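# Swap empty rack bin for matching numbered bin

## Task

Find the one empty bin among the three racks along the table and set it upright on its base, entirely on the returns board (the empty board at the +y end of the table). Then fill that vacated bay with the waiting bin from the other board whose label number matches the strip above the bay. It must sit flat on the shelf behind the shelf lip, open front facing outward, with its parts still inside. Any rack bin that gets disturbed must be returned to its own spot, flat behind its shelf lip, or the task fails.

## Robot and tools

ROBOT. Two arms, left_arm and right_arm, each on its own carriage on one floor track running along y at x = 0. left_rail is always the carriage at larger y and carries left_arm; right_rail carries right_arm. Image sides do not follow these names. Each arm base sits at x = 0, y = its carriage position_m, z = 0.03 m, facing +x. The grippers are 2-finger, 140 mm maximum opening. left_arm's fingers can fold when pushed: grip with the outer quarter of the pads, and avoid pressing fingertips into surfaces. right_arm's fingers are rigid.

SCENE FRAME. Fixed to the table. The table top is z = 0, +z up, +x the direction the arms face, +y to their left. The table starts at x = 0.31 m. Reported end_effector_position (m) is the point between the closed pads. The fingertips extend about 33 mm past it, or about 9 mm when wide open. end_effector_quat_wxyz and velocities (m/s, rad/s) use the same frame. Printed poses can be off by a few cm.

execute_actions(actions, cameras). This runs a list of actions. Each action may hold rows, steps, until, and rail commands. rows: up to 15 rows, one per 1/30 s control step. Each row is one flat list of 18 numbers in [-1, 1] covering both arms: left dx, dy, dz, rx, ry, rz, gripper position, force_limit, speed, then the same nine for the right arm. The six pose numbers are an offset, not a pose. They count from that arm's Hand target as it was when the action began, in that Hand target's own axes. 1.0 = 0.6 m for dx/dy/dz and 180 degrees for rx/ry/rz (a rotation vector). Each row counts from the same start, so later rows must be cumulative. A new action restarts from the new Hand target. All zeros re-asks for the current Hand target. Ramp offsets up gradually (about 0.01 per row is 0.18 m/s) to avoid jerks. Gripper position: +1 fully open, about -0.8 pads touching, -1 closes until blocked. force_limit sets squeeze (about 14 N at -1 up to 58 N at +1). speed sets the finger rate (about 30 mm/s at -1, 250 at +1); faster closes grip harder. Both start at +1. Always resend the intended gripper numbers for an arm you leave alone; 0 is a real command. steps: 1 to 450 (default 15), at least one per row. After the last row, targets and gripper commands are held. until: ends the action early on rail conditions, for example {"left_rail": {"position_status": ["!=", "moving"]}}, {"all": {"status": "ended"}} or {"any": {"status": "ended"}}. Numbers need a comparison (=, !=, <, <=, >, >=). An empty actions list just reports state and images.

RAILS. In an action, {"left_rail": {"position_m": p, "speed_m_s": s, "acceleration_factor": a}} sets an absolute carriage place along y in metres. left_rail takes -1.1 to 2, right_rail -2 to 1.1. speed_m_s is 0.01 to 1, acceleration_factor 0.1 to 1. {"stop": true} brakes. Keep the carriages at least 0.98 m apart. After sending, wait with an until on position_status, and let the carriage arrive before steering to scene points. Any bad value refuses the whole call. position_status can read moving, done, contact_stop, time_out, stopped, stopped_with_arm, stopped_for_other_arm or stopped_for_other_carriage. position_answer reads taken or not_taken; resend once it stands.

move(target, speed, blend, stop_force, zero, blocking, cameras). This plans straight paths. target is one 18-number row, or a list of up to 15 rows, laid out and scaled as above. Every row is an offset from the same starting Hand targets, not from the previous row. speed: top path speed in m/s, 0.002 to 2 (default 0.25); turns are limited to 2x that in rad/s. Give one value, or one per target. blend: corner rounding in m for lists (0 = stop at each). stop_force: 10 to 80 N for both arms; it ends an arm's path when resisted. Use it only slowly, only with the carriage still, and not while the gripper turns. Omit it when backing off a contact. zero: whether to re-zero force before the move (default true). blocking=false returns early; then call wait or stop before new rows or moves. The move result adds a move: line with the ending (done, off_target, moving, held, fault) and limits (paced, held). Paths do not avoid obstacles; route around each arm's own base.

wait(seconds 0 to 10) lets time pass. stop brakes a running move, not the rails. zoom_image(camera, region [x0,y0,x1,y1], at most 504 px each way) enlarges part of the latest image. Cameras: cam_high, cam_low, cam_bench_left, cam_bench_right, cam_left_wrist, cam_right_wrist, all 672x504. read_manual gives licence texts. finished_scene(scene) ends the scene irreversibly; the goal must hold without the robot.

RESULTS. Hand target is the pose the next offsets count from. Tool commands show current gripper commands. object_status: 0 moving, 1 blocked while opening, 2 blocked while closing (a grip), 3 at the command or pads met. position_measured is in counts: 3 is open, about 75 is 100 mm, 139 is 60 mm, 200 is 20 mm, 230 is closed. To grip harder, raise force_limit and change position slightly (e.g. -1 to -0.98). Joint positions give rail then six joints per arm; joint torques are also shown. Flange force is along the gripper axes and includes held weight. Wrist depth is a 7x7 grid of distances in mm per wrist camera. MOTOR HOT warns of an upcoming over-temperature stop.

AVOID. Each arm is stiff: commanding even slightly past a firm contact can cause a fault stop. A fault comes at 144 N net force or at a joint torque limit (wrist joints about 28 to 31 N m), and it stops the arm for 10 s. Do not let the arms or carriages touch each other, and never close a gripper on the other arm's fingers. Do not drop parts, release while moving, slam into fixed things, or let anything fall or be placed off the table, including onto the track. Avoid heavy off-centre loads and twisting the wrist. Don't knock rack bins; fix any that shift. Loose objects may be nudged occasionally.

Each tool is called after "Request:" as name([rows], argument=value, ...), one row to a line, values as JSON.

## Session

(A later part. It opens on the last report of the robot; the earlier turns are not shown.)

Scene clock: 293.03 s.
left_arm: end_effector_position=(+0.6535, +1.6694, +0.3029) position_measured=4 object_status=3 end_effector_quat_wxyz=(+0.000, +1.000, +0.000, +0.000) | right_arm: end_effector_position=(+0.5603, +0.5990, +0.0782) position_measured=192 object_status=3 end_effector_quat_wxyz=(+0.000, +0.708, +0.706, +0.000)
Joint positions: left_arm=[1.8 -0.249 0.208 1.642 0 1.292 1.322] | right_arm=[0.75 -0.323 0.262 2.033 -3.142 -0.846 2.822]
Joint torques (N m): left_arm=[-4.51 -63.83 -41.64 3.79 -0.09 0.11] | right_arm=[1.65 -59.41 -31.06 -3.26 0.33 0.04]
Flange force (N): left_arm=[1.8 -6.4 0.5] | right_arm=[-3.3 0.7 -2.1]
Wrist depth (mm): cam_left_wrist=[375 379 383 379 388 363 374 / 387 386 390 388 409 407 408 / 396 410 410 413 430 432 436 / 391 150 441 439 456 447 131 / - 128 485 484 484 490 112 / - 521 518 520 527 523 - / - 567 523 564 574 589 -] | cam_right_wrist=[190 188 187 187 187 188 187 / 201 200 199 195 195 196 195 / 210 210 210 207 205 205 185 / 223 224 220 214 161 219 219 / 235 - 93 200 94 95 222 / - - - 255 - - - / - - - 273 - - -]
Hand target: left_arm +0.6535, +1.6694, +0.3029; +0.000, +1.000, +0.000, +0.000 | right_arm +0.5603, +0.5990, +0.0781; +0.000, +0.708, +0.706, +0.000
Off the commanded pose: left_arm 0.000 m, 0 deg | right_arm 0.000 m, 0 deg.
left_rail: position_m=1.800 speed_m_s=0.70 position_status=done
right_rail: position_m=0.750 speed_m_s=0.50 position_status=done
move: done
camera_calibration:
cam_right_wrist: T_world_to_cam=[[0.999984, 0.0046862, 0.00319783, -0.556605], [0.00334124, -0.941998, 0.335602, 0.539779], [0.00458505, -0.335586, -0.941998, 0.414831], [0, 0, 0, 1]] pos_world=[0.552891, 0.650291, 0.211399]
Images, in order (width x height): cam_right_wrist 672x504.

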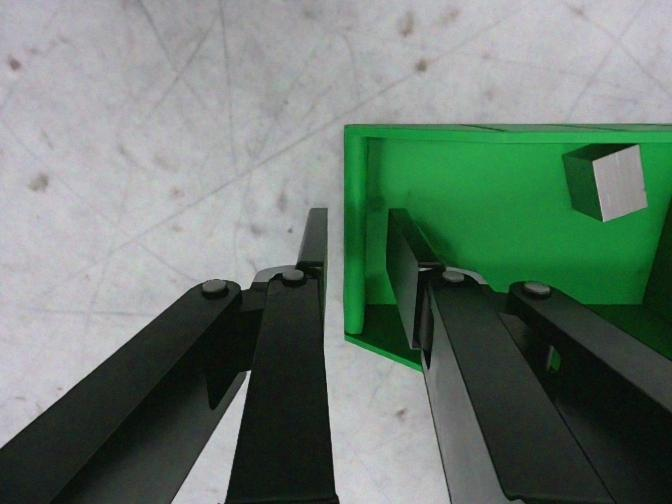

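Request:
move(target=[0,0,0,0,0,0,0.995,-0.1,-0.8,0,0,0.0433,0,0,0,-0.5,0,-1], speed=0.015, stop_force=10, cameras=["cam_right_wrist"])

Scene clock: 305.03 s.
left_arm: end_effector_position=(+0.6535, +1.6694, +0.3029) position_measured=4 object_status=3 end_effector_quat_wxyz=(+0.000, +1.000, +0.000, +0.000) | right_arm: end_effector_position=(+0.5603, +0.5990, +0.0522) position_measured=192 object_status=3 end_effector_quat_wxyz=(+0.000, +0.708, +0.706, +0.000)
Joint positions: left_arm=[1.8 -0.249 0.208 1.642 0 1.292 1.322] | right_arm=[0.75 -0.323 0.294 2.051 -3.142 -0.796 2.822]
Joint torques (N m): left_arm=[-4.58 -63.66 -41.63 3.79 -0.06 0.09] | right_arm=[1.8 -62.29 -29.79 -3.11 0.1 0.06]
Flange force (N): left_arm=[1.1 -7.1 0.1] | right_arm=[-3.8 1.5 0.1]
Wrist depth (mm): cam_left_wrist=[376 380 382 382 387 365 372 / 381 388 390 391 407 410 408 / 400 408 412 414 430 431 433 / 409 150 435 434 459 443 131 / - 129 480 486 485 491 112 / - 518 520 521 517 523 - / - 550 522 542 - - -] | cam_right_wrist=[165 166 164 164 164 164 164 / 173 173 174 173 171 171 171 / 184 185 184 179 180 180 159 / 195 195 194 159 162 191 192 / 208 - 93 171 94 95 201 / - - - 226 - - - / - - - 239 - - -]
Hand target: left_arm +0.6535, +1.6694, +0.3029; +0.000, +1.000, +0.000, +0.000 | right_arm +0.5603, +0.5990, +0.0522; +0.000, +0.708, +0.706, +0.000
Off the commanded pose: left_arm 0.000 m, 0 deg | right_arm 0.000 m, 0 deg.
left_rail: position_m=1.800 speed_m_s=0.70 position_status=done
right_rail: position_m=0.750 speed_m_s=0.50 position_status=done
move: done
camera_calibration:
cam_right_wrist: T_world_to_cam=[[0.999984, 0.00465212, 0.00310381, -0.556483], [0.00334069, -0.941998, 0.335602, 0.548505], [0.00448505, -0.335586, -0.941999, 0.390394], [0, 0, 0, 1]] pos_world=[0.55289, 0.650291, 0.185399]
Images, in order (width x height): cam_right_wrist 672x504.

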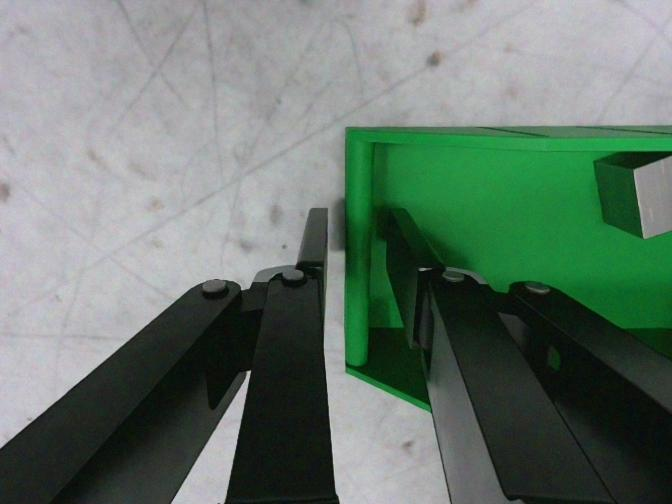

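Request:
execute_actions([
  {"rows":[[0,0,0,0,0,0,0.995,-0.1,-0.8,0,0,0,0,0,0,-1,1,0]],"steps":75},
], cameras=["cam_right_wrist"])

Request:
move(target=[0,0,0,0,0,0,0.995,-0.1,-0.8,0,0,-0.05,0.010,0,0,-1,1,0], speed=0.03, cameras=["cam_right_wrist","cam_high"])

Scene clock: 312.87 s.
left_arm: end_effector_position=(+0.6535, +1.6694, +0.3029) position_measured=4 object_status=3 end_effector_quat_wxyz=(+0.000, +1.000, +0.000, +0.000) | right_arm: end_effector_position=(+0.5603, +0.5990, +0.0522) position_measured=219 object_status=2 end_effector_quat_wxyz=(+0.000, +0.708, +0.706, +0.000)
Joint positions: left_arm=[1.8 -0.249 0.208 1.642 0 1.292 1.322] | right_arm=[0.75 -0.323 0.294 2.051 -3.142 -0.796 2.822]
Joint torques (N m): left_arm=[-4.5 -63.69 -41.67 3.73 -0.06 0.13] | right_arm=[0.86 -51.94 -23.39 -3.41 0.28 0.07]
Flange force (N): left_arm=[1.2 -6.5 0.6] | right_arm=[-2.0 1.0 -18.0]
Wrist depth (mm): cam_left_wrist=[378 379 379 381 386 365 370 / 384 387 388 390 408 406 413 / 396 409 411 413 431 432 430 / 414 149 436 440 457 445 131 / - 128 483 485 490 488 112 / - 517 520 517 521 522 - / - - 548 563 565 - -] | cam_right_wrist=[165 166 165 165 166 164 164 / 175 174 173 173 172 172 172 / 184 185 184 179 180 181 161 / 196 194 192 146 189 190 190 / 208 206 - - 87 - 202 / - - - - - - - / - - - - - - -]
Hand target: left_arm +0.6535, +1.6694, +0.3029; +0.000, +1.000, +0.000, +0.000 | right_arm +0.5603, +0.5990, +0.0522; +0.000, +0.708, +0.706, +0.000
Off the commanded pose: left_arm 0.000 m, 0 deg | right_arm 0.000 m, 0 deg.
left_rail: position_m=1.800 speed_m_s=0.70 position_status=done
right_rail: position_m=0.750 speed_m_s=0.50 position_status=done
camera_calibration:
cam_right_wrist: T_world_to_cam=[[0.999984, 0.00474613, 0.00306973, -0.556537], [0.00344069, -0.941998, 0.335602, 0.54845], [0.00448449, -0.335586, -0.941999, 0.390395], [0, 0, 0, 1]] pos_world=[0.552891, 0.650291, 0.185399]
Images, in order (width x height): cam_right_wrist 672x504.

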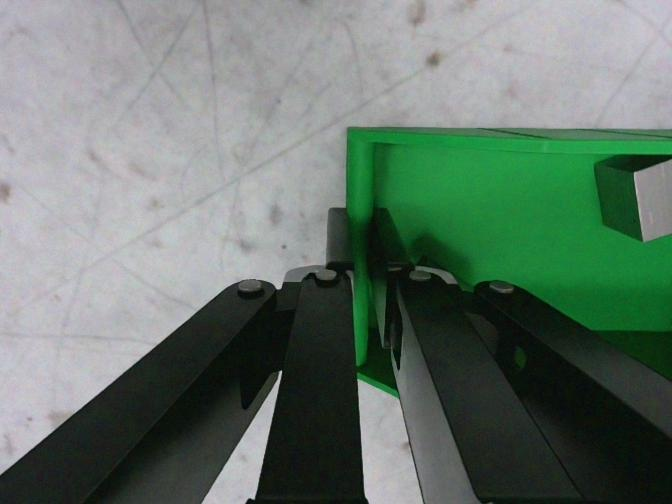

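Scene clock: 314.20 s.
left_arm: end_effector_position=(+0.6535, +1.6694, +0.3029) position_measured=4 object_status=3 end_effector_quat_wxyz=(+0.000, +1.000, +0.000, +0.000) | right_arm: end_effector_position=(+0.5603, +0.5990, +0.0821) position_measured=219 object_status=2 end_effector_quat_wxyz=(-0.011, +0.708, +0.706, -0.011)
Joint positions: left_arm=[1.8 -0.249 0.208 1.642 0 1.292 1.322] | right_arm=[0.75 -0.317 0.271 2.012 -3.154 -0.888 2.835]
Joint torques (N m): left_arm=[-4.26 -63.45 -41.62 3.81 -0.09 0.11] | right_arm=[1.39 -64.43 -33.29 -3.29 0.31 0.07]
Flange force (N): left_arm=[0.9 -6.4 -0.2] | right_arm=[-3.0 2.3 3.6]
Wrist depth (mm): cam_left_wrist=[375 379 382 382 388 363 377 / 382 390 388 391 405 407 407 / 396 410 410 411 431 431 432 / 415 150 433 444 458 448 131 / - 120 484 487 489 488 113 / - 518 523 521 518 526 - / - - 553 563 561 545 -] | cam_right_wrist=[194 193 191 190 189 189 188 / 205 204 202 200 198 197 197 / 217 215 215 207 182 182 161 / 230 231 227 145 190 193 192 / 246 239 - - 88 - 205 / - - - - - - - / - - - - - - -]
Hand target: left_arm +0.6535, +1.6694, +0.3029; +0.000, +1.000, +0.000, +0.000 | right_arm +0.5603, +0.5990, +0.0822; -0.011, +0.708, +0.706, -0.011
Off the commanded pose: left_arm 0.000 m, 0 deg | right_arm 0.000 m, 0 deg.
left_rail: position_m=1.800 speed_m_s=0.70 position_status=done
right_rail: position_m=0.750 speed_m_s=0.50 position_status=done
move: done
camera_calibration:
cam_right_wrist: T_world_to_cam=[[0.999589, 0.00466503, -0.0282778, -0.553796], [0.0138799, -0.942034, 0.33523, 0.532614], [-0.0250748, -0.335485, -0.941712, 0.435093], [0, 0, 0, 1]] pos_world=[0.557086, 0.650291, 0.215524]
Images, in order (width x height): cam_high 672x504, cam_right_wrist 672x504.

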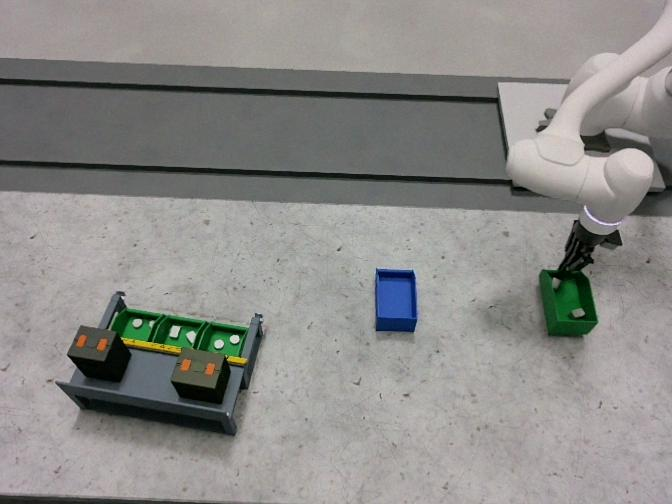

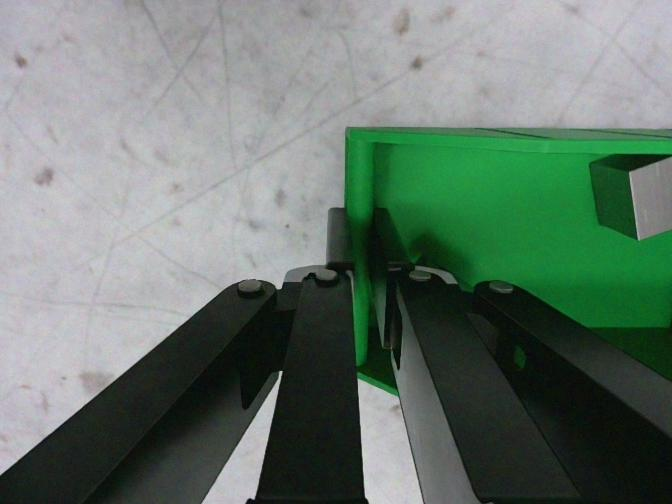

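Request:
move(target=[0,0,0,0,0,0,0.995,-0.1,-0.8,0,0,-0.2,0,0,0,-1,1,0], speed=0.08, cameras=["cam_right_wrist"])

Request:
execute_actions([
  {"right_rail":{"position_m":-1.98,"speed_m_s":0.5,"acceleration_factor":0.25},"steps":75},
  {"left_rail":{"position_m":0.28,"speed_m_s":0.5,"acceleration_factor":0.3},"steps":300,"until":{"all":{"status":"ended"}}},
], cameras=["cam_right_wrist","cam_left_wrist"])

Scene clock: 327.77 s.
left_arm: end_effector_position=(+0.6535, +1.6694, +0.3029) position_measured=4 object_status=3 end_effector_quat_wxyz=(+0.000, +1.000, +0.000, +0.000) | right_arm: end_effector_position=(+0.5641, +0.5990, +0.2021) position_measured=219 object_status=2 end_effector_quat_wxyz=(-0.011, +0.708, +0.706, -0.011)
Joint positions: left_arm=[1.8 -0.249 0.208 1.642 0 1.292 1.322] | right_arm=[0.75 -0.315 0.159 1.896 -3.152 -1.116 2.834]
Joint torques (N m): left_arm=[-4.62 -63.64 -41.53 3.79 -0.05 0.1] | right_arm=[1.6 -58.43 -38.61 -3.86 0.29 0.03]
Flange force (N): left_arm=[2.6 -6.7 1.1] | right_arm=[-3.6 3.1 2.2]
Wrist depth (mm): cam_left_wrist=[377 379 381 380 382 361 384 / 383 388 385 387 407 410 407 / 381 408 413 412 431 431 435 / 414 150 438 439 455 147 131 / - 129 489 486 487 489 113 / - 514 522 516 521 526 - / - - 542 557 571 540 -] | cam_right_wrist=[300 299 301 296 294 292 292 / 320 316 317 311 307 308 303 / 338 334 335 324 181 183 161 / 357 355 353 146 189 193 195 / - 371 - - 88 - 205 / - - - - - - - / - - - - - - -]
Hand target: left_arm +0.6535, +1.6694, +0.3029; +0.000, +1.000, +0.000, +0.000 | right_arm +0.5641, +0.5990, +0.2021; -0.011, +0.708, +0.706, -0.011
Off the commanded pose: left_arm 0.000 m, 0 deg | right_arm 0.000 m, 0 deg.
left_rail: position_m=1.800 speed_m_s=0.70 position_status=done
right_rail: position_m=0.750 speed_m_s=0.50 position_status=done
move: done
camera_calibration:
cam_right_wrist: T_world_to_cam=[[0.999588, 0.00475901, -0.0283118, -0.554253], [0.0139798, -0.942034, 0.335227, 0.492312], [-0.0250753, -0.335485, -0.941712, 0.548099], [0, 0, 0, 1]] pos_world=[0.560886, 0.650291, 0.335424]
Images, in order (width x height): cam_right_wrist 672x504.

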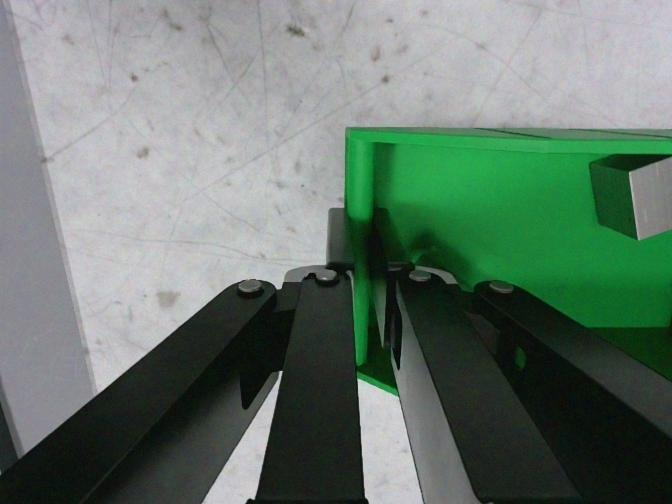

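Scene clock: 334.63 s.
left_arm: end_effector_position=(+0.6535, +0.1494, +0.3029) position_measured=4 object_status=3 end_effector_quat_wxyz=(+0.000, +1.000, +0.000, +0.000) | right_arm: end_effector_position=(+0.5641, -2.1310, +0.2021) position_measured=219 object_status=2 end_effector_quat_wxyz=(-0.011, +0.708, +0.706, -0.011)
Joint positions: left_arm=[0.28 -0.249 0.208 1.642 0 1.292 1.322] | right_arm=[-1.98 -0.315 0.159 1.896 -3.152 -1.116 2.834]
Joint torques (N m): left_arm=[-4.2 -63.6 -41.74 3.74 -0.09 0.08] | right_arm=[1.47 -58.26 -38.87 -3.83 0.27 0.06]
Flange force (N): left_arm=[1.7 -6.1 1.0] | right_arm=[-3.1 2.8 2.8]
Flange force at the end of the 1st action (N): left_arm=[0.7 -6.6 0.5] | right_arm=[-3.9 3.2 2.6]
Wrist depth (mm): cam_left_wrist=[382 384 384 388 387 385 389 / 402 404 404 397 409 406 407 / 428 427 432 - 432 434 433 / 445 150 456 459 455 446 131 / - 129 481 489 486 487 113 / - 516 523 521 516 520 529 / - 541 550 548 571 - -] | cam_right_wrist=[302 300 300 296 297 292 281 / 321 317 316 311 309 308 282 / 342 336 335 181 181 182 162 / 353 358 349 146 190 191 195 / - 373 - - 87 - 205 / - - - - - - - / - - - - - - -]
Hand target: left_arm +0.6535, +0.1495, +0.3029; +0.000, +1.000, +0.000, +0.000 | right_arm +0.5641, -2.1310, +0.2021; -0.011, +0.708, +0.706, -0.011
Tool commands: left_gripper/position=+0.995 left_gripper/force_limit=-0.1 left_gripper/speed=-0.8 right_gripper/position=-1.0 right_gripper/force_limit=+1.0 right_gripper/speed=+0.0
Off the commanded pose: left_arm 0.000 m, 0 deg | right_arm 0.000 m, 0 deg.
left_rail: position_m=0.280 speed_m_s=0.50 position_status=done
right_rail: position_m=-1.980 speed_m_s=0.50 position_status=done
camera_calibration:
cam_left_wrist: T_world_to_cam=[[-0.00848298, -0.999802, 0.0180102, 0.152945], [-0.947428, 0.0137971, 0.319671, 0.527162], [-0.319856, -0.0143516, -0.947358, 0.64162], [0, 0, 0, 1]] pos_world=[0.705972, 0.154849, 0.436571]
cam_right_wrist: T_world_to_cam=[[0.999589, 0.00466503, -0.0282778, -0.541469], [0.0138799, -0.942034, 0.33523, -2.07939], [-0.0250748, -0.335485, -0.941712, -0.367774], [0, 0, 0, 1]] pos_world=[0.560886, -2.07971, 0.335424]
Images, in order (width x height): cam_left_wrist 672x504, cam_right_wrist 672x504.

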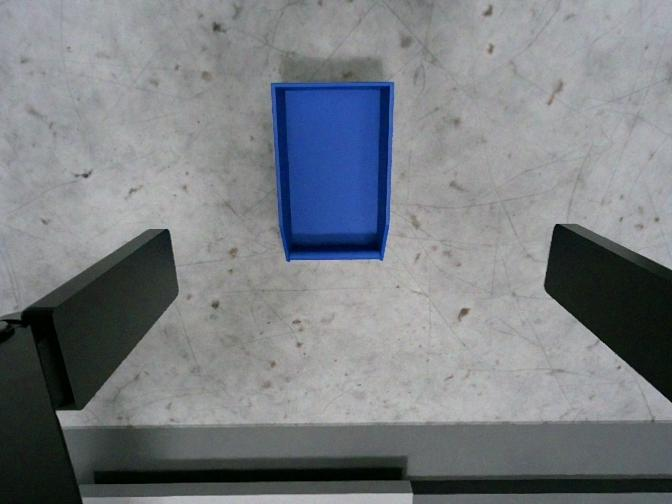

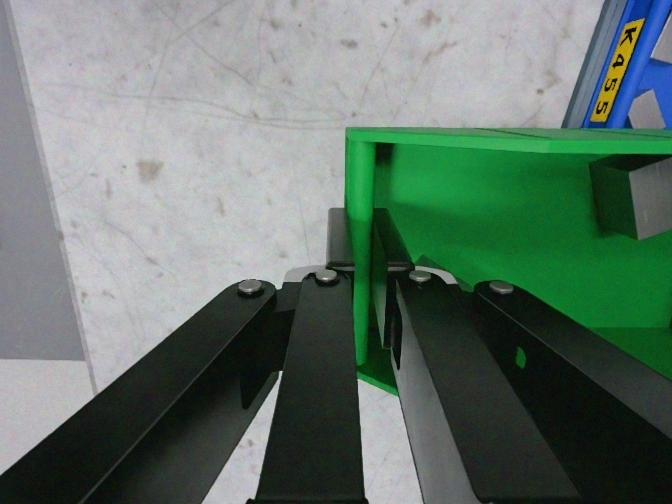

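Request:
move(target=[0.005,-0.0155,0.325,0,0,0,0.995,-0.1,-0.8,-0.1922,-0.0095,0.1204,0.008,0.0017,0.0547,-1,1,0], speed=0.1, cameras=["cam_right_wrist","cam_left_wrist","cam_bench_right"])

Scene clock: 357.67 s.
left_arm: end_effector_position=(+0.6566, +0.1587, +0.1079) position_measured=4 object_status=3 end_effector_quat_wxyz=(+0.000, +1.000, +0.000, +0.000) | right_arm: end_effector_position=(+0.5558, -2.2464, +0.1301) position_measured=219 object_status=2 end_effector_quat_wxyz=(-0.021, +0.766, +0.642, -0.019)
Joint positions: left_arm=[0.28 -0.234 0.348 1.842 0 0.95 1.336] | right_arm=[-1.98 -0.492 0.281 1.89 -3.165 -1.023 2.837]
Joint torques (N m): left_arm=[-4.57 -71.47 -35.2 3.12 -0.08 0.05] | right_arm=[1.29 -68.08 -36.13 -3.57 0.18 0.08]
Flange force (N): left_arm=[1.7 -6.5 -0.1] | right_arm=[-2.6 2.2 2.7]
Wrist depth (mm): cam_left_wrist=[213 212 210 208 207 212 213 / 224 224 220 222 209 225 226 / 237 239 233 235 211 239 238 / 249 150 247 251 243 248 248 / - 129 267 263 245 270 112 / - 290 291 290 292 292 294 / - 313 314 314 311 313 314] | cam_right_wrist=[243 240 238 235 230 229 222 / 257 255 251 246 242 239 226 / 275 267 265 183 181 183 161 / 291 285 280 145 188 194 195 / 306 301 - - 87 - 205 / - - - - - - - / - - - - - - -]
Hand target: left_arm +0.6566, +0.1587, +0.1079; +0.000, +1.000, +0.000, +0.000 | right_arm +0.5558, -2.2464, +0.1301; -0.021, +0.766, +0.642, -0.019
Off the commanded pose: left_arm 0.000 m, 0 deg | right_arm 0.000 m, 0 deg.
left_rail: position_m=0.280 speed_m_s=0.50 position_status=done
right_rail: position_m=-1.980 speed_m_s=0.50 position_status=done
move: done
camera_calibration:
cam_left_wrist: T_world_to_cam=[[-0.00848298, -0.999802, 0.0180102, 0.165781], [-0.947428, 0.0137971, 0.319671, 0.592307], [-0.319856, -0.0143516, -0.947358, 0.45801], [0, 0, 0, 1]] pos_world=[0.709072, 0.164149, 0.241571]
cam_right_wrist: T_world_to_cam=[[0.98465, -0.16623, -0.0532217, -0.906974], [-0.139023, -0.931291, 0.336704, -2.05481], [-0.105535, -0.324136, -0.940105, -0.404447], [0, 0, 0, 1]] pos_world=[0.564702, -2.19549, 0.263368]
Images, in order (width x height): cam_bench_right 672x504, cam_left_wrist 672x504, cam_right_wrist 672x504.

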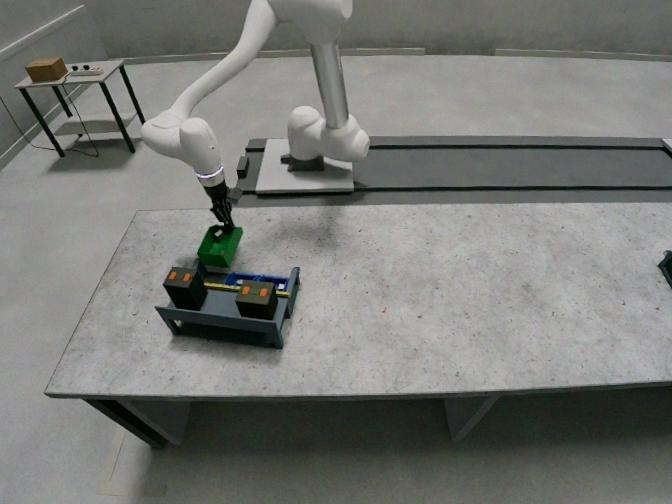

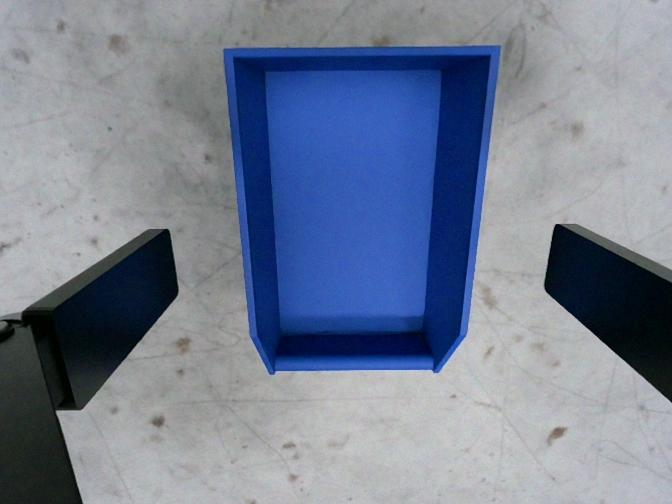

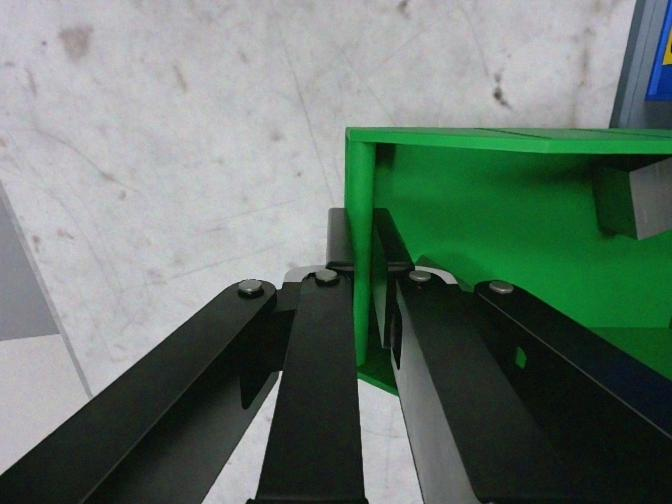

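Request:
move(target=[0,0,0.0445,0,0,0,0.995,-0.1,-0.8,0,0.037,0.064,0,0,0,-1,1,0], speed=0.05, cameras=["cam_right_wrist","cam_left_wrist"])

Request:
execute_actions([
  {"rows":[[0,0,0,0,0,0,-1,-0.1,-1,0,0,0,0,0,0,-1,1,0]],"steps":120},
], cameras=["cam_left_wrist"])

Scene clock: 366.43 s.
left_arm: end_effector_position=(+0.6566, +0.1587, +0.0812) position_measured=4 object_status=3 end_effector_quat_wxyz=(+0.000, +1.000, +0.000, +0.000) | right_arm: end_effector_position=(+0.5755, -2.2499, +0.0905) position_measured=219 object_status=2 end_effector_quat_wxyz=(-0.021, +0.766, +0.642, -0.019)
Joint positions: left_arm=[0.28 -0.234 0.375 1.862 0 0.904 1.336] | right_arm=[-1.98 -0.483 0.347 1.884 -3.165 -0.964 2.847]
Joint torques (N m): left_arm=[-4.84 -73.57 -34.22 3.03 -0.08 0.08] | right_arm=[1.76 -72.4 -34.45 -3.44 0.01 0.06]
Flange force (N): left_arm=[1.8 -7.4 1.1] | right_arm=[-3.1 0.9 2.6]
Wrist depth (mm): cam_left_wrist=[188 189 185 182 184 185 190 / 199 199 159 197 195 195 200 / 211 212 183 209 207 210 213 / 222 150 183 228 188 155 131 / - 128 217 237 214 241 113 / - 258 257 236 236 259 263 / - 277 279 279 278 279 280] | cam_right_wrist=[207 205 202 199 196 194 192 / 218 218 213 208 206 202 198 / 232 229 225 183 181 182 161 / 248 244 239 153 190 192 196 / 264 254 - - 88 - 205 / - - - - - - - / - - - - - - -]
Hand target: left_arm +0.6566, +0.1587, +0.0812; +0.000, +1.000, +0.000, +0.000 | right_arm +0.5755, -2.2499, +0.0905; -0.021, +0.766, +0.642, -0.019
Off the commanded pose: left_arm 0.000 m, 0 deg | right_arm 0.000 m, 0 deg.
left_rail: position_m=0.280 speed_m_s=0.50 position_status=done
right_rail: position_m=-1.980 speed_m_s=0.50 position_status=done
move: done
camera_calibration:
cam_left_wrist: T_world_to_cam=[[-0.00848085, -0.999802, 0.018011, 0.16626], [-0.947398, 0.0137967, 0.31976, 0.600801], [-0.319945, -0.0143518, -0.947327, 0.432773], [0, 0, 0, 1]] pos_world=[0.709072, 0.164149, 0.214871]
cam_right_wrist: T_world_to_cam=[[0.984639, -0.166263, -0.0533141, -0.929116], [-0.139022, -0.931286, 0.336717, -2.04212], [-0.105634, -0.324133, -0.940095, -0.440606], [0, 0, 0, 1]] pos_world=[0.584402, -2.19909, 0.223868]
Images, in order (width x height): cam_left_wrist 672x504, cam_right_wrist 672x504.

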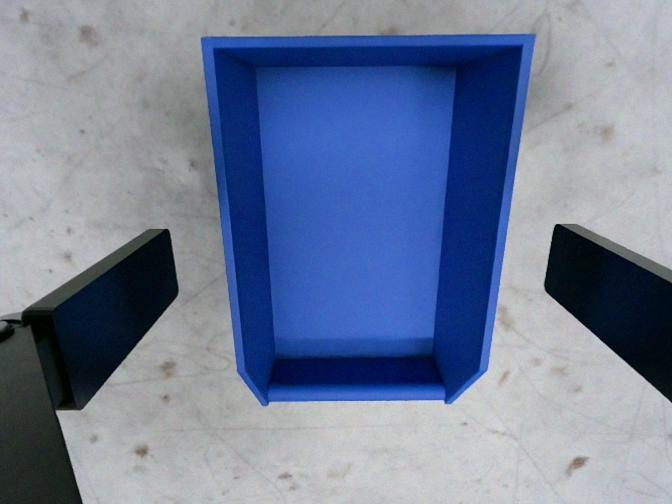

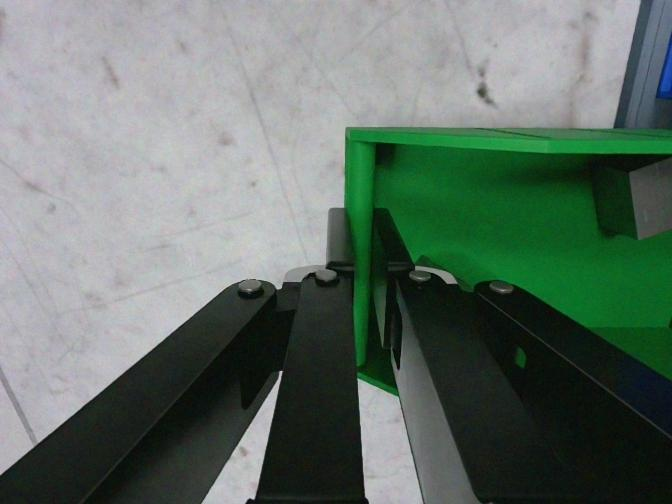

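Scene clock: 370.63 s.
left_arm: end_effector_position=(+0.6566, +0.1587, +0.0812) position_measured=76 object_status=2 end_effector_quat_wxyz=(+0.000, +1.000, +0.000, +0.000) | right_arm: end_effector_position=(+0.5755, -2.2499, +0.0905) position_measured=219 object_status=2 end_effector_quat_wxyz=(-0.021, +0.766, +0.642, -0.019)
Joint positions: left_arm=[0.28 -0.234 0.375 1.862 0 0.904 1.336] | right_arm=[-1.98 -0.483 0.348 1.884 -3.165 -0.963 2.847]
Joint torques (N m): left_arm=[-4.15 -63.24 -29.99 2.82 -1.51 0.09] | right_arm=[1.52 -73.48 -34.67 -3.41 0.12 0.06]
Flange force (N): left_arm=[-2.0 -6.8 -14.6] | right_arm=[-2.9 2.3 3.7]
Wrist depth (mm): cam_left_wrist=[188 189 185 185 183 187 189 / 199 199 163 197 194 195 201 / 212 211 161 208 207 210 212 / 226 222 160 224 217 144 224 / - 101 184 237 231 118 - / - 66 258 237 259 259 - / - - 277 277 280 278 -] | cam_right_wrist=[207 203 200 199 195 194 190 / 219 217 213 209 206 204 195 / 232 229 226 183 181 182 161 / 246 244 238 153 188 193 195 / 262 254 - - 88 - 205 / - - - - - - - / - - - - - - -]
Hand target: left_arm +0.6566, +0.1587, +0.0812; +0.000, +1.000, +0.000, +0.000 | right_arm +0.5755, -2.2499, +0.0905; -0.021, +0.766, +0.642, -0.019
Off the commanded pose: left_arm 0.000 m, 0 deg | right_arm 0.000 m, 0 deg.
left_rail: position_m=0.280 speed_m_s=0.50 position_status=done
right_rail: position_m=-1.980 speed_m_s=0.50 position_status=done
camera_calibration:
cam_left_wrist: T_world_to_cam=[[-0.00851415, -0.999803, 0.0179167, 0.166304], [-0.947398, 0.0137981, 0.319761, 0.600801], [-0.319946, -0.0142518, -0.947329, 0.432757], [0, 0, 0, 1]] pos_world=[0.709072, 0.164149, 0.21487]
Images, in order (width x height): cam_left_wrist 672x504.

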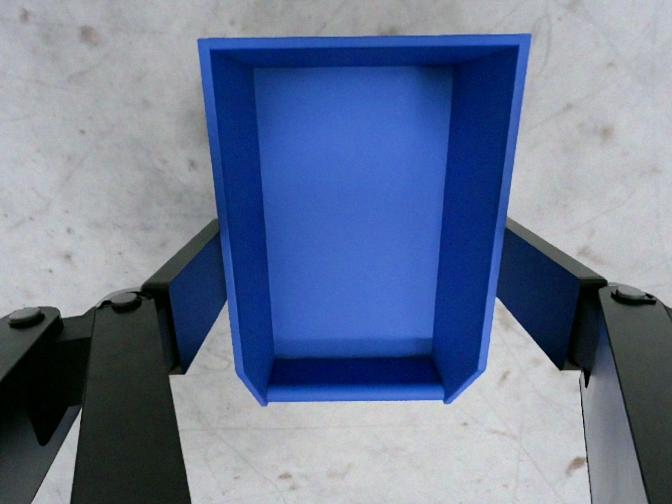

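Request:
execute_actions(actions=[], cameras=["cam_right_wrist"])

Request:
zoom_image(camera="cam_right_wrist", region=[320, 110, 480, 400])

Scene clock: 392.07 s.
left_arm: end_effector_position=(+0.6566, +0.1587, +0.0812) position_measured=76 object_status=2 end_effector_quat_wxyz=(+0.000, +1.000, +0.000, +0.000) | right_arm: end_effector_position=(+0.5755, -2.2499, +0.0905) position_measured=219 object_status=2 end_effector_quat_wxyz=(-0.021, +0.766, +0.642, -0.019)
Joint positions: left_arm=[0.28 -0.234 0.375 1.862 0 0.904 1.336] | right_arm=[-1.98 -0.483 0.348 1.884 -3.165 -0.963 2.847]
Joint velocities: within noise
Joint torques (N m): left_arm=[-4.04 -63.67 -30.06 2.85 -1.54 0.01] | right_arm=[1.71 -73.99 -34.44 -3.46 0.14 0.03]
Flange force (N): left_arm=[-2.2 -6.5 -15.0] | right_arm=[-3.7 3.6 3.9]
Wrist depth (mm): cam_left_wrist=[189 189 185 185 183 188 189 / 199 200 164 197 192 196 200 / 211 211 162 209 207 209 211 / 224 222 160 222 186 145 226 / - 101 160 237 230 118 - / - 66 259 237 258 259 - / - - 279 280 279 280 -] | cam_right_wrist=[205 205 202 200 195 195 190 / 219 216 212 209 205 202 198 / 232 229 226 217 182 182 161 / 246 244 238 154 190 191 195 / 264 255 - - 87 - 205 / - - - - - - - / - - - - - - -]
Hand target: left_arm +0.6566, +0.1587, +0.0812; +0.000, +1.000, +0.000, +0.000 | right_arm +0.5755, -2.2499, +0.0905; -0.021, +0.766, +0.642, -0.019
Tool commands: left_gripper/position=-1.0 left_gripper/force_limit=-0.1 left_gripper/speed=-1.0 right_gripper/position=-1.0 right_gripper/force_limit=+1.0 right_gripper/speed=+0.0
Off the commanded pose: left_arm 0.000 m, 0 deg | right_arm 0.000 m, 0 deg.
left_rail: position_m=0.280 speed_m_s=0.50 position_status=done
right_rail: position_m=-1.980 speed_m_s=0.50 position_status=done
camera_calibration:
cam_right_wrist: T_world_to_cam=[[0.984639, -0.166263, -0.0533141, -0.929122], [-0.139022, -0.931286, 0.336717, -2.04208], [-0.105634, -0.324133, -0.940095, -0.4407], [0, 0, 0, 1]] pos_world=[0.584402, -2.19909, 0.223768]
Images, in order (width x height): cam_right_wrist 672x504.

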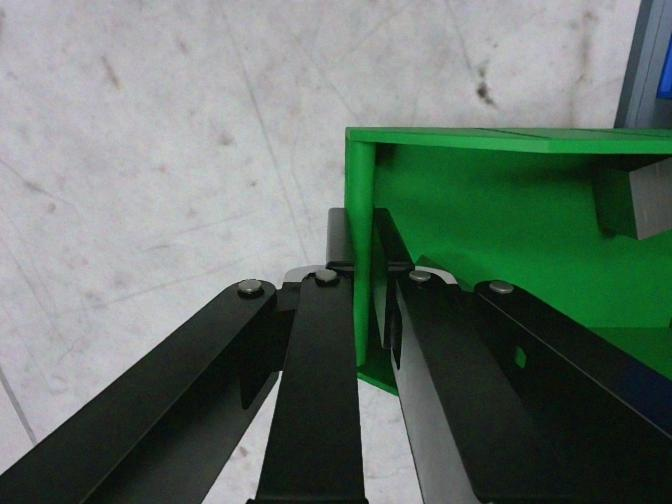

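Scaled by 1.738 from the camera's 672x504 image, which has a finer 960x720 frame.

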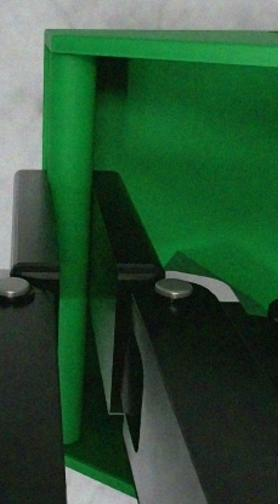

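Request:
move(target=[0,0,-0.1,0,0,0,-1,-0.1,-1,0,0.085,0.0286,0,0,0,-1,1,0], speed=0.05, cameras=["cam_right_wrist","cam_left_wrist"])

Request:
zoom_image(camera="cam_right_wrist", region=[400, 0, 672, 400])

Scene clock: 402.00 s.
left_arm: end_effector_position=(+0.6565, +0.1587, +0.1412) position_measured=76 object_status=2 end_effector_quat_wxyz=(+0.000, +1.000, +0.000, +0.000) | right_arm: end_effector_position=(+0.6246, -2.2586, +0.0705) position_measured=219 object_status=2 end_effector_quat_wxyz=(-0.021, +0.766, +0.642, -0.019)
Joint positions: left_arm=[0.28 -0.234 0.318 1.815 0 1.009 1.336] | right_arm=[-1.98 -0.461 0.432 1.799 -3.164 -0.964 2.868]
Joint torques (N m): left_arm=[-4.46 -70.21 -37.39 3.25 -0.11 0.12] | right_arm=[1.77 -81.87 -33.97 -3.46 0.12 0.06]
Flange force (N): left_arm=[0.8 -6.7 1.5] | right_arm=[-3.6 3.4 2.7]
Wrist depth (mm): cam_left_wrist=[242 242 237 238 135 239 243 / 255 255 164 197 195 250 257 / 270 270 162 210 206 268 272 / 286 281 160 221 217 144 288 / - 101 184 241 231 118 - / - 66 328 239 236 332 - / - - 351 350 352 355 -] | cam_right_wrist=[190 185 184 180 181 175 161 / 198 196 193 190 187 184 128 / 210 208 205 198 181 182 163 / 225 223 217 154 190 191 193 / 240 234 - - 88 - 204 / - - - - - - - / - - - - - - -]
Hand target: left_arm +0.6565, +0.1587, +0.1412; +0.000, +1.000, +0.000, +0.000 | right_arm +0.6247, -2.2586, +0.0705; -0.021, +0.766, +0.642, -0.019
Off the commanded pose: left_arm 0.000 m, 0 deg | right_arm 0.000 m, 0 deg.
left_rail: position_m=0.280 speed_m_s=0.50 position_status=done
right_rail: position_m=-1.980 speed_m_s=0.50 position_status=done
move: done
camera_calibration:
cam_left_wrist: T_world_to_cam=[[-0.00851415, -0.999803, 0.0179167, 0.16523], [-0.947398, 0.0137981, 0.319761, 0.581552], [-0.319946, -0.0142518, -0.947329, 0.48947], [0, 0, 0, 1]] pos_world=[0.708972, 0.164149, 0.27477]
cam_right_wrist: T_world_to_cam=[[0.984639, -0.166263, -0.0533141, -0.980079], [-0.139022, -0.931286, 0.336717, -2.03661], [-0.105634, -0.324133, -0.940095, -0.457125], [0, 0, 0, 1]] pos_world=[0.633602, -2.20779, 0.203768]
Images, in order (width x height): cam_left_wrist 672x504, cam_right_wrist 672x504.

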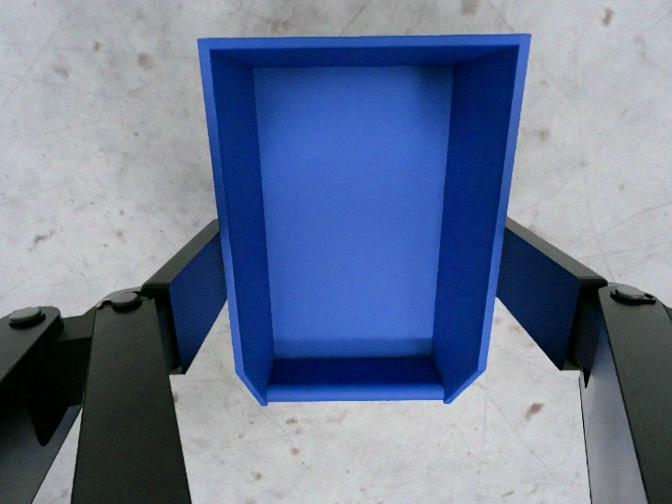

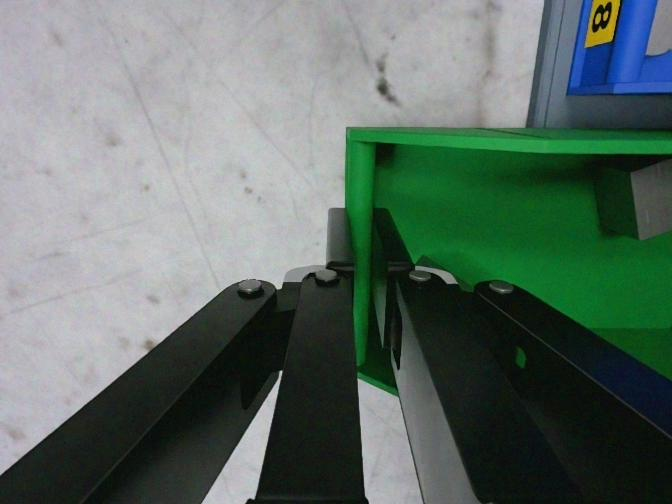

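Scaled by 1.260 from the camera's 672x504 image, which has a finer 960x720 frame.

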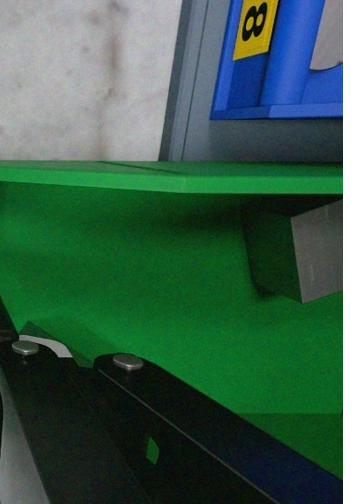

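Request:
move(target=[-0.061,0,-0.14,0,0,0,-1,-0.1,-1,0.0025,0.0832,-0.0047,0,0,0,-1,1,0], speed=0.05, cameras=["cam_right_wrist","cam_bench_right"])

Request:
zoom_image(camera="cam_bench_right", region=[150, 210, 330, 350])

Scene clock: 411.73 s.
left_arm: end_effector_position=(+0.6199, +0.1587, +0.2251) position_measured=76 object_status=2 end_effector_quat_wxyz=(+0.000, +1.000, +0.000, +0.000) | right_arm: end_effector_position=(+0.6741, -2.2658, +0.0705) position_measured=219 object_status=2 end_effector_quat_wxyz=(-0.021, +0.766, +0.642, -0.019)
Joint positions: left_arm=[0.28 -0.248 0.199 1.801 0 1.141 1.323] | right_arm=[-1.98 -0.44 0.496 1.696 -3.162 -1.003 2.887]
Joint torques (N m): left_arm=[-4.33 -61.14 -39.93 3.56 0.01 0.09] | right_arm=[1.2 -89.22 -35.56 -3.58 0.18 0.03]
Flange force (N): left_arm=[1.5 -6.5 1.9] | right_arm=[-2.5 3.6 3.5]
Wrist depth (mm): cam_left_wrist=[316 316 310 310 183 313 318 / 333 335 163 197 195 328 336 / 350 351 162 209 206 351 354 / 372 364 160 219 217 145 377 / - 101 184 233 213 118 - / - 66 425 238 431 431 - / - - 452 470 477 - -] | cam_right_wrist=[187 184 182 179 176 166 167 / 197 195 192 189 178 163 126 / 208 207 204 197 181 182 161 / 223 221 216 153 190 193 194 / 238 232 - - 88 - 204 / - - - - - - - / - - - - - - -]
Hand target: left_arm +0.6199, +0.1587, +0.2252; +0.000, +1.000, +0.000, +0.000 | right_arm +0.6742, -2.2658, +0.0705; -0.021, +0.766, +0.642, -0.019
Off the commanded pose: left_arm 0.000 m, 0 deg | right_arm 0.000 m, 0 deg.
left_rail: position_m=0.280 speed_m_s=0.50 position_status=done
right_rail: position_m=-1.980 speed_m_s=0.50 position_status=done
move: done
camera_calibration:
cam_right_wrist: T_world_to_cam=[[0.98464, -0.166258, -0.0533159, -1.03], [-0.139017, -0.931287, 0.336717, -2.03644], [-0.105634, -0.324133, -0.940095, -0.45423], [0, 0, 0, 1]] pos_world=[0.683102, -2.21499, 0.203768]
Images, in order (width x height): cam_bench_right 672x504, cam_right_wrist 672x504.

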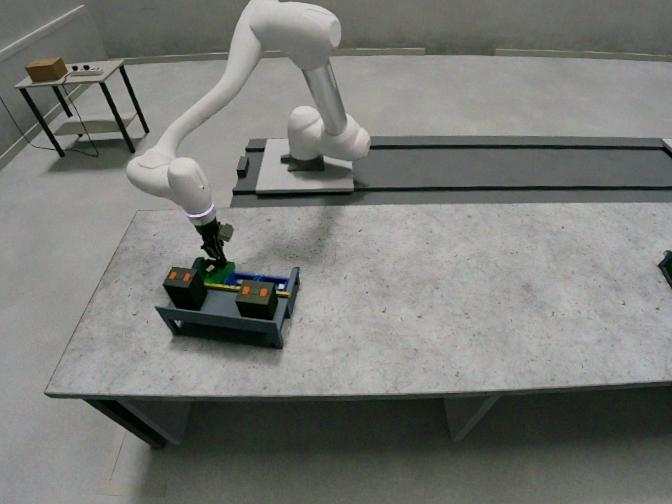

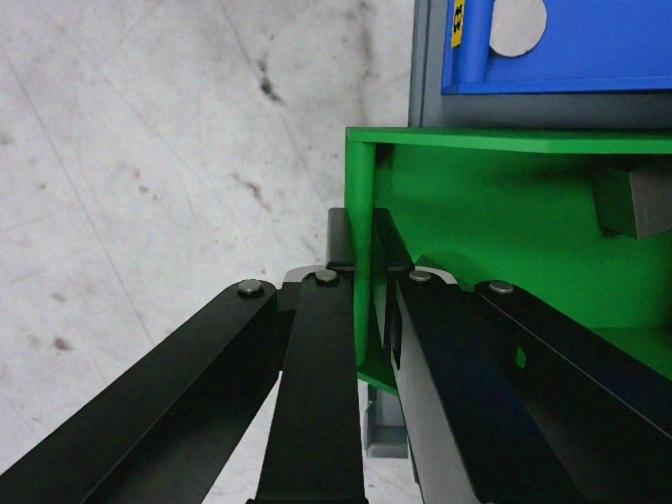

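Scaled by 2.800 from the camera's 672x504 image, which has a finer 960x720 frame.

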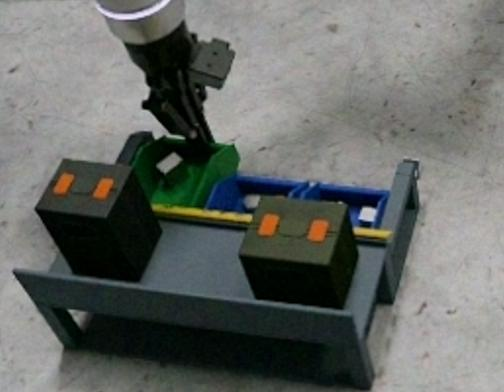

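Request:
move(target=[0,0,0,0,0,0,-1,-0.1,-1,0.0025,0.0665,-0.0037,0,0,0,-1,1,0], speed=0.03, cameras=["cam_right_wrist"])

Scene clock: 429.17 s.
left_arm: end_effector_position=(+0.6199, +0.1587, +0.2252) position_measured=76 object_status=2 end_effector_quat_wxyz=(+0.000, +1.000, +0.000, +0.000) | right_arm: end_effector_position=(+0.7137, -2.2713, +0.0705) position_measured=219 object_status=2 end_effector_quat_wxyz=(-0.021, +0.766, +0.642, -0.019)
Joint positions: left_arm=[0.28 -0.248 0.199 1.801 0 1.141 1.323] | right_arm=[-1.98 -0.425 0.548 1.61 -3.16 -1.038 2.901]
Joint torques (N m): left_arm=[-4.34 -60.98 -40.01 3.54 -0.07 0.12] | right_arm=[1.68 -95.96 -35.74 -3.67 0.21 0.02]
Flange force (N): left_arm=[1.5 -7.0 2.0] | right_arm=[-3.2 6.4 3.6]
Wrist depth (mm): cam_left_wrist=[317 317 311 311 184 314 318 / 335 332 163 196 198 330 337 / 354 351 162 208 206 353 355 / 372 366 161 220 217 144 377 / - 101 184 238 232 118 - / - 66 433 239 439 432 - / - - 477 475 487 - -] | cam_right_wrist=[187 184 181 176 166 169 167 / 197 196 192 188 176 - 134 / 208 206 204 193 181 182 161 / 223 220 218 153 190 193 195 / 239 231 - - 88 - 204 / - - - - - - - / - - - - - - -]
Hand target: left_arm +0.6199, +0.1587, +0.2252; +0.000, +1.000, +0.000, +0.000 | right_arm +0.7138, -2.2713, +0.0705; -0.021, +0.766, +0.642, -0.019
Off the commanded pose: left_arm 0.000 m, 0 deg | right_arm 0.000 m, 0 deg.
left_rail: position_m=0.280 speed_m_s=0.50 position_status=done
right_rail: position_m=-1.980 speed_m_s=0.50 position_status=done
move: done
camera_calibration:
cam_right_wrist: T_world_to_cam=[[0.98464, -0.166258, -0.0533159, -1.06991], [-0.139017, -0.931287, 0.336717, -2.03606], [-0.105634, -0.324133, -0.940095, -0.451829], [0, 0, 0, 1]] pos_world=[0.722702, -2.22049, 0.203768]
Images, in order (width x height): cam_right_wrist 672x504.

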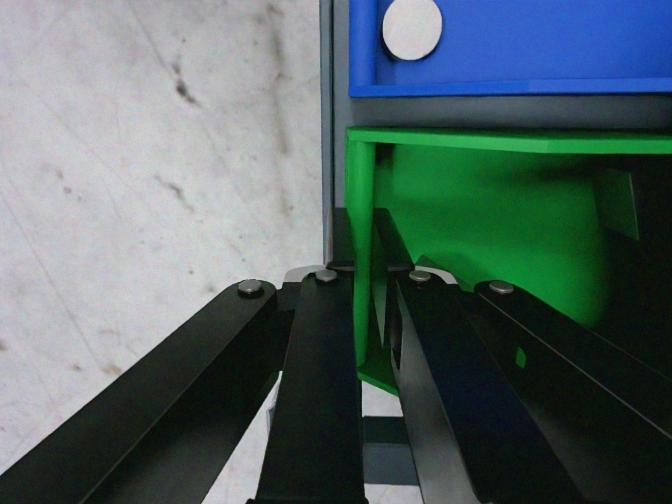

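Request:
move(target=[0,0,0,0,0,0,-1,-0.1,-1,0,0.0032,0.0200,-0.018,0,0,-1,1,0], speed=0.02, cameras=["cam_right_wrist","cam_bench_right"])

Scene clock: 441.13 s.
left_arm: end_effector_position=(+0.6199, +0.1587, +0.2252) position_measured=76 object_status=2 end_effector_quat_wxyz=(+0.000, +1.000, +0.000, +0.000) | right_arm: end_effector_position=(+0.7150, -2.2716, +0.0586) position_measured=219 object_status=2 end_effector_quat_wxyz=(+0.001, +0.766, +0.643, -0.001)
Joint positions: left_arm=[0.28 -0.248 0.199 1.801 0 1.141 1.323] | right_arm=[-1.98 -0.431 0.535 1.656 -3.144 -0.95 2.887]
Joint torques (N m): left_arm=[-4.33 -61.11 -40 3.54 -0.11 0.09] | right_arm=[2.06 -64.02 -25.91 -3.26 4.09 0.13]
Flange force (N): left_arm=[1.4 -6.9 1.3] | right_arm=[-0.9 -9.9 -35.9]
Wrist depth (mm): cam_left_wrist=[318 317 311 310 183 313 318 / 333 334 163 197 195 329 335 / 352 356 161 211 206 353 355 / 373 364 150 222 210 144 377 / - 101 184 238 231 118 - / - 66 432 238 236 433 - / - - 454 480 482 - -] | cam_right_wrist=[171 170 168 168 165 161 161 / 179 180 179 173 132 110 124 / 191 189 189 181 181 180 161 / 202 202 201 153 189 189 191 / 215 213 - - 88 - 202 / - - - - - - - / - - - - - - -]
Hand target: left_arm +0.6199, +0.1587, +0.2252; +0.000, +1.000, +0.000, +0.000 | right_arm +0.7150, -2.2716, +0.0584; +0.001, +0.766, +0.643, -0.001
Off the commanded pose: left_arm 0.000 m, 0 deg | right_arm 0.000 m, 0 deg.
left_rail: position_m=0.280 speed_m_s=0.50 position_status=done
right_rail: position_m=-1.980 speed_m_s=0.50 position_status=done
move: done
camera_calibration:
cam_right_wrist: T_world_to_cam=[[0.986057, -0.166372, 0.00340311, -1.07643], [-0.157731, -0.927938, 0.337715, -2.01124], [-0.0530284, -0.333543, -0.941242, -0.521953], [0, 0, 0, 1]] pos_world=[0.716512, -2.21949, 0.191604]
Images, in order (width x height): cam_bench_right 672x504, cam_right_wrist 672x504.

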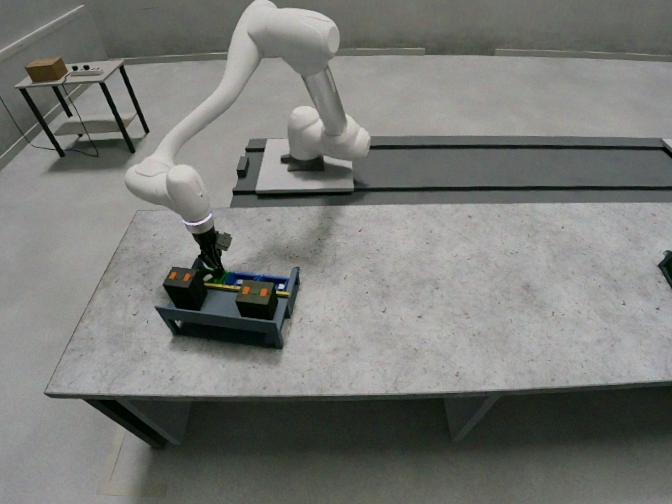

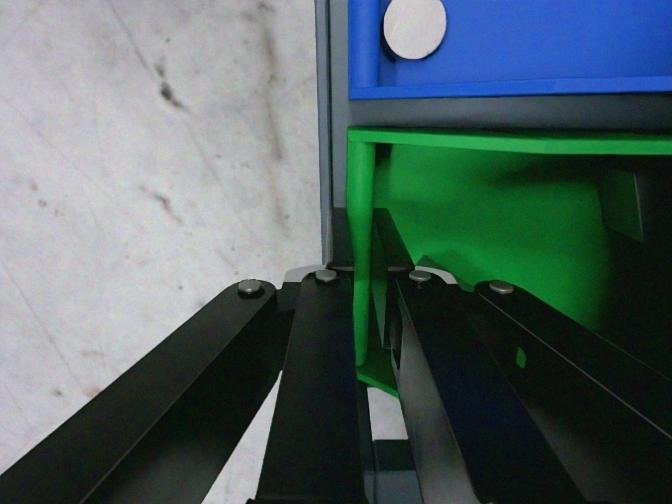

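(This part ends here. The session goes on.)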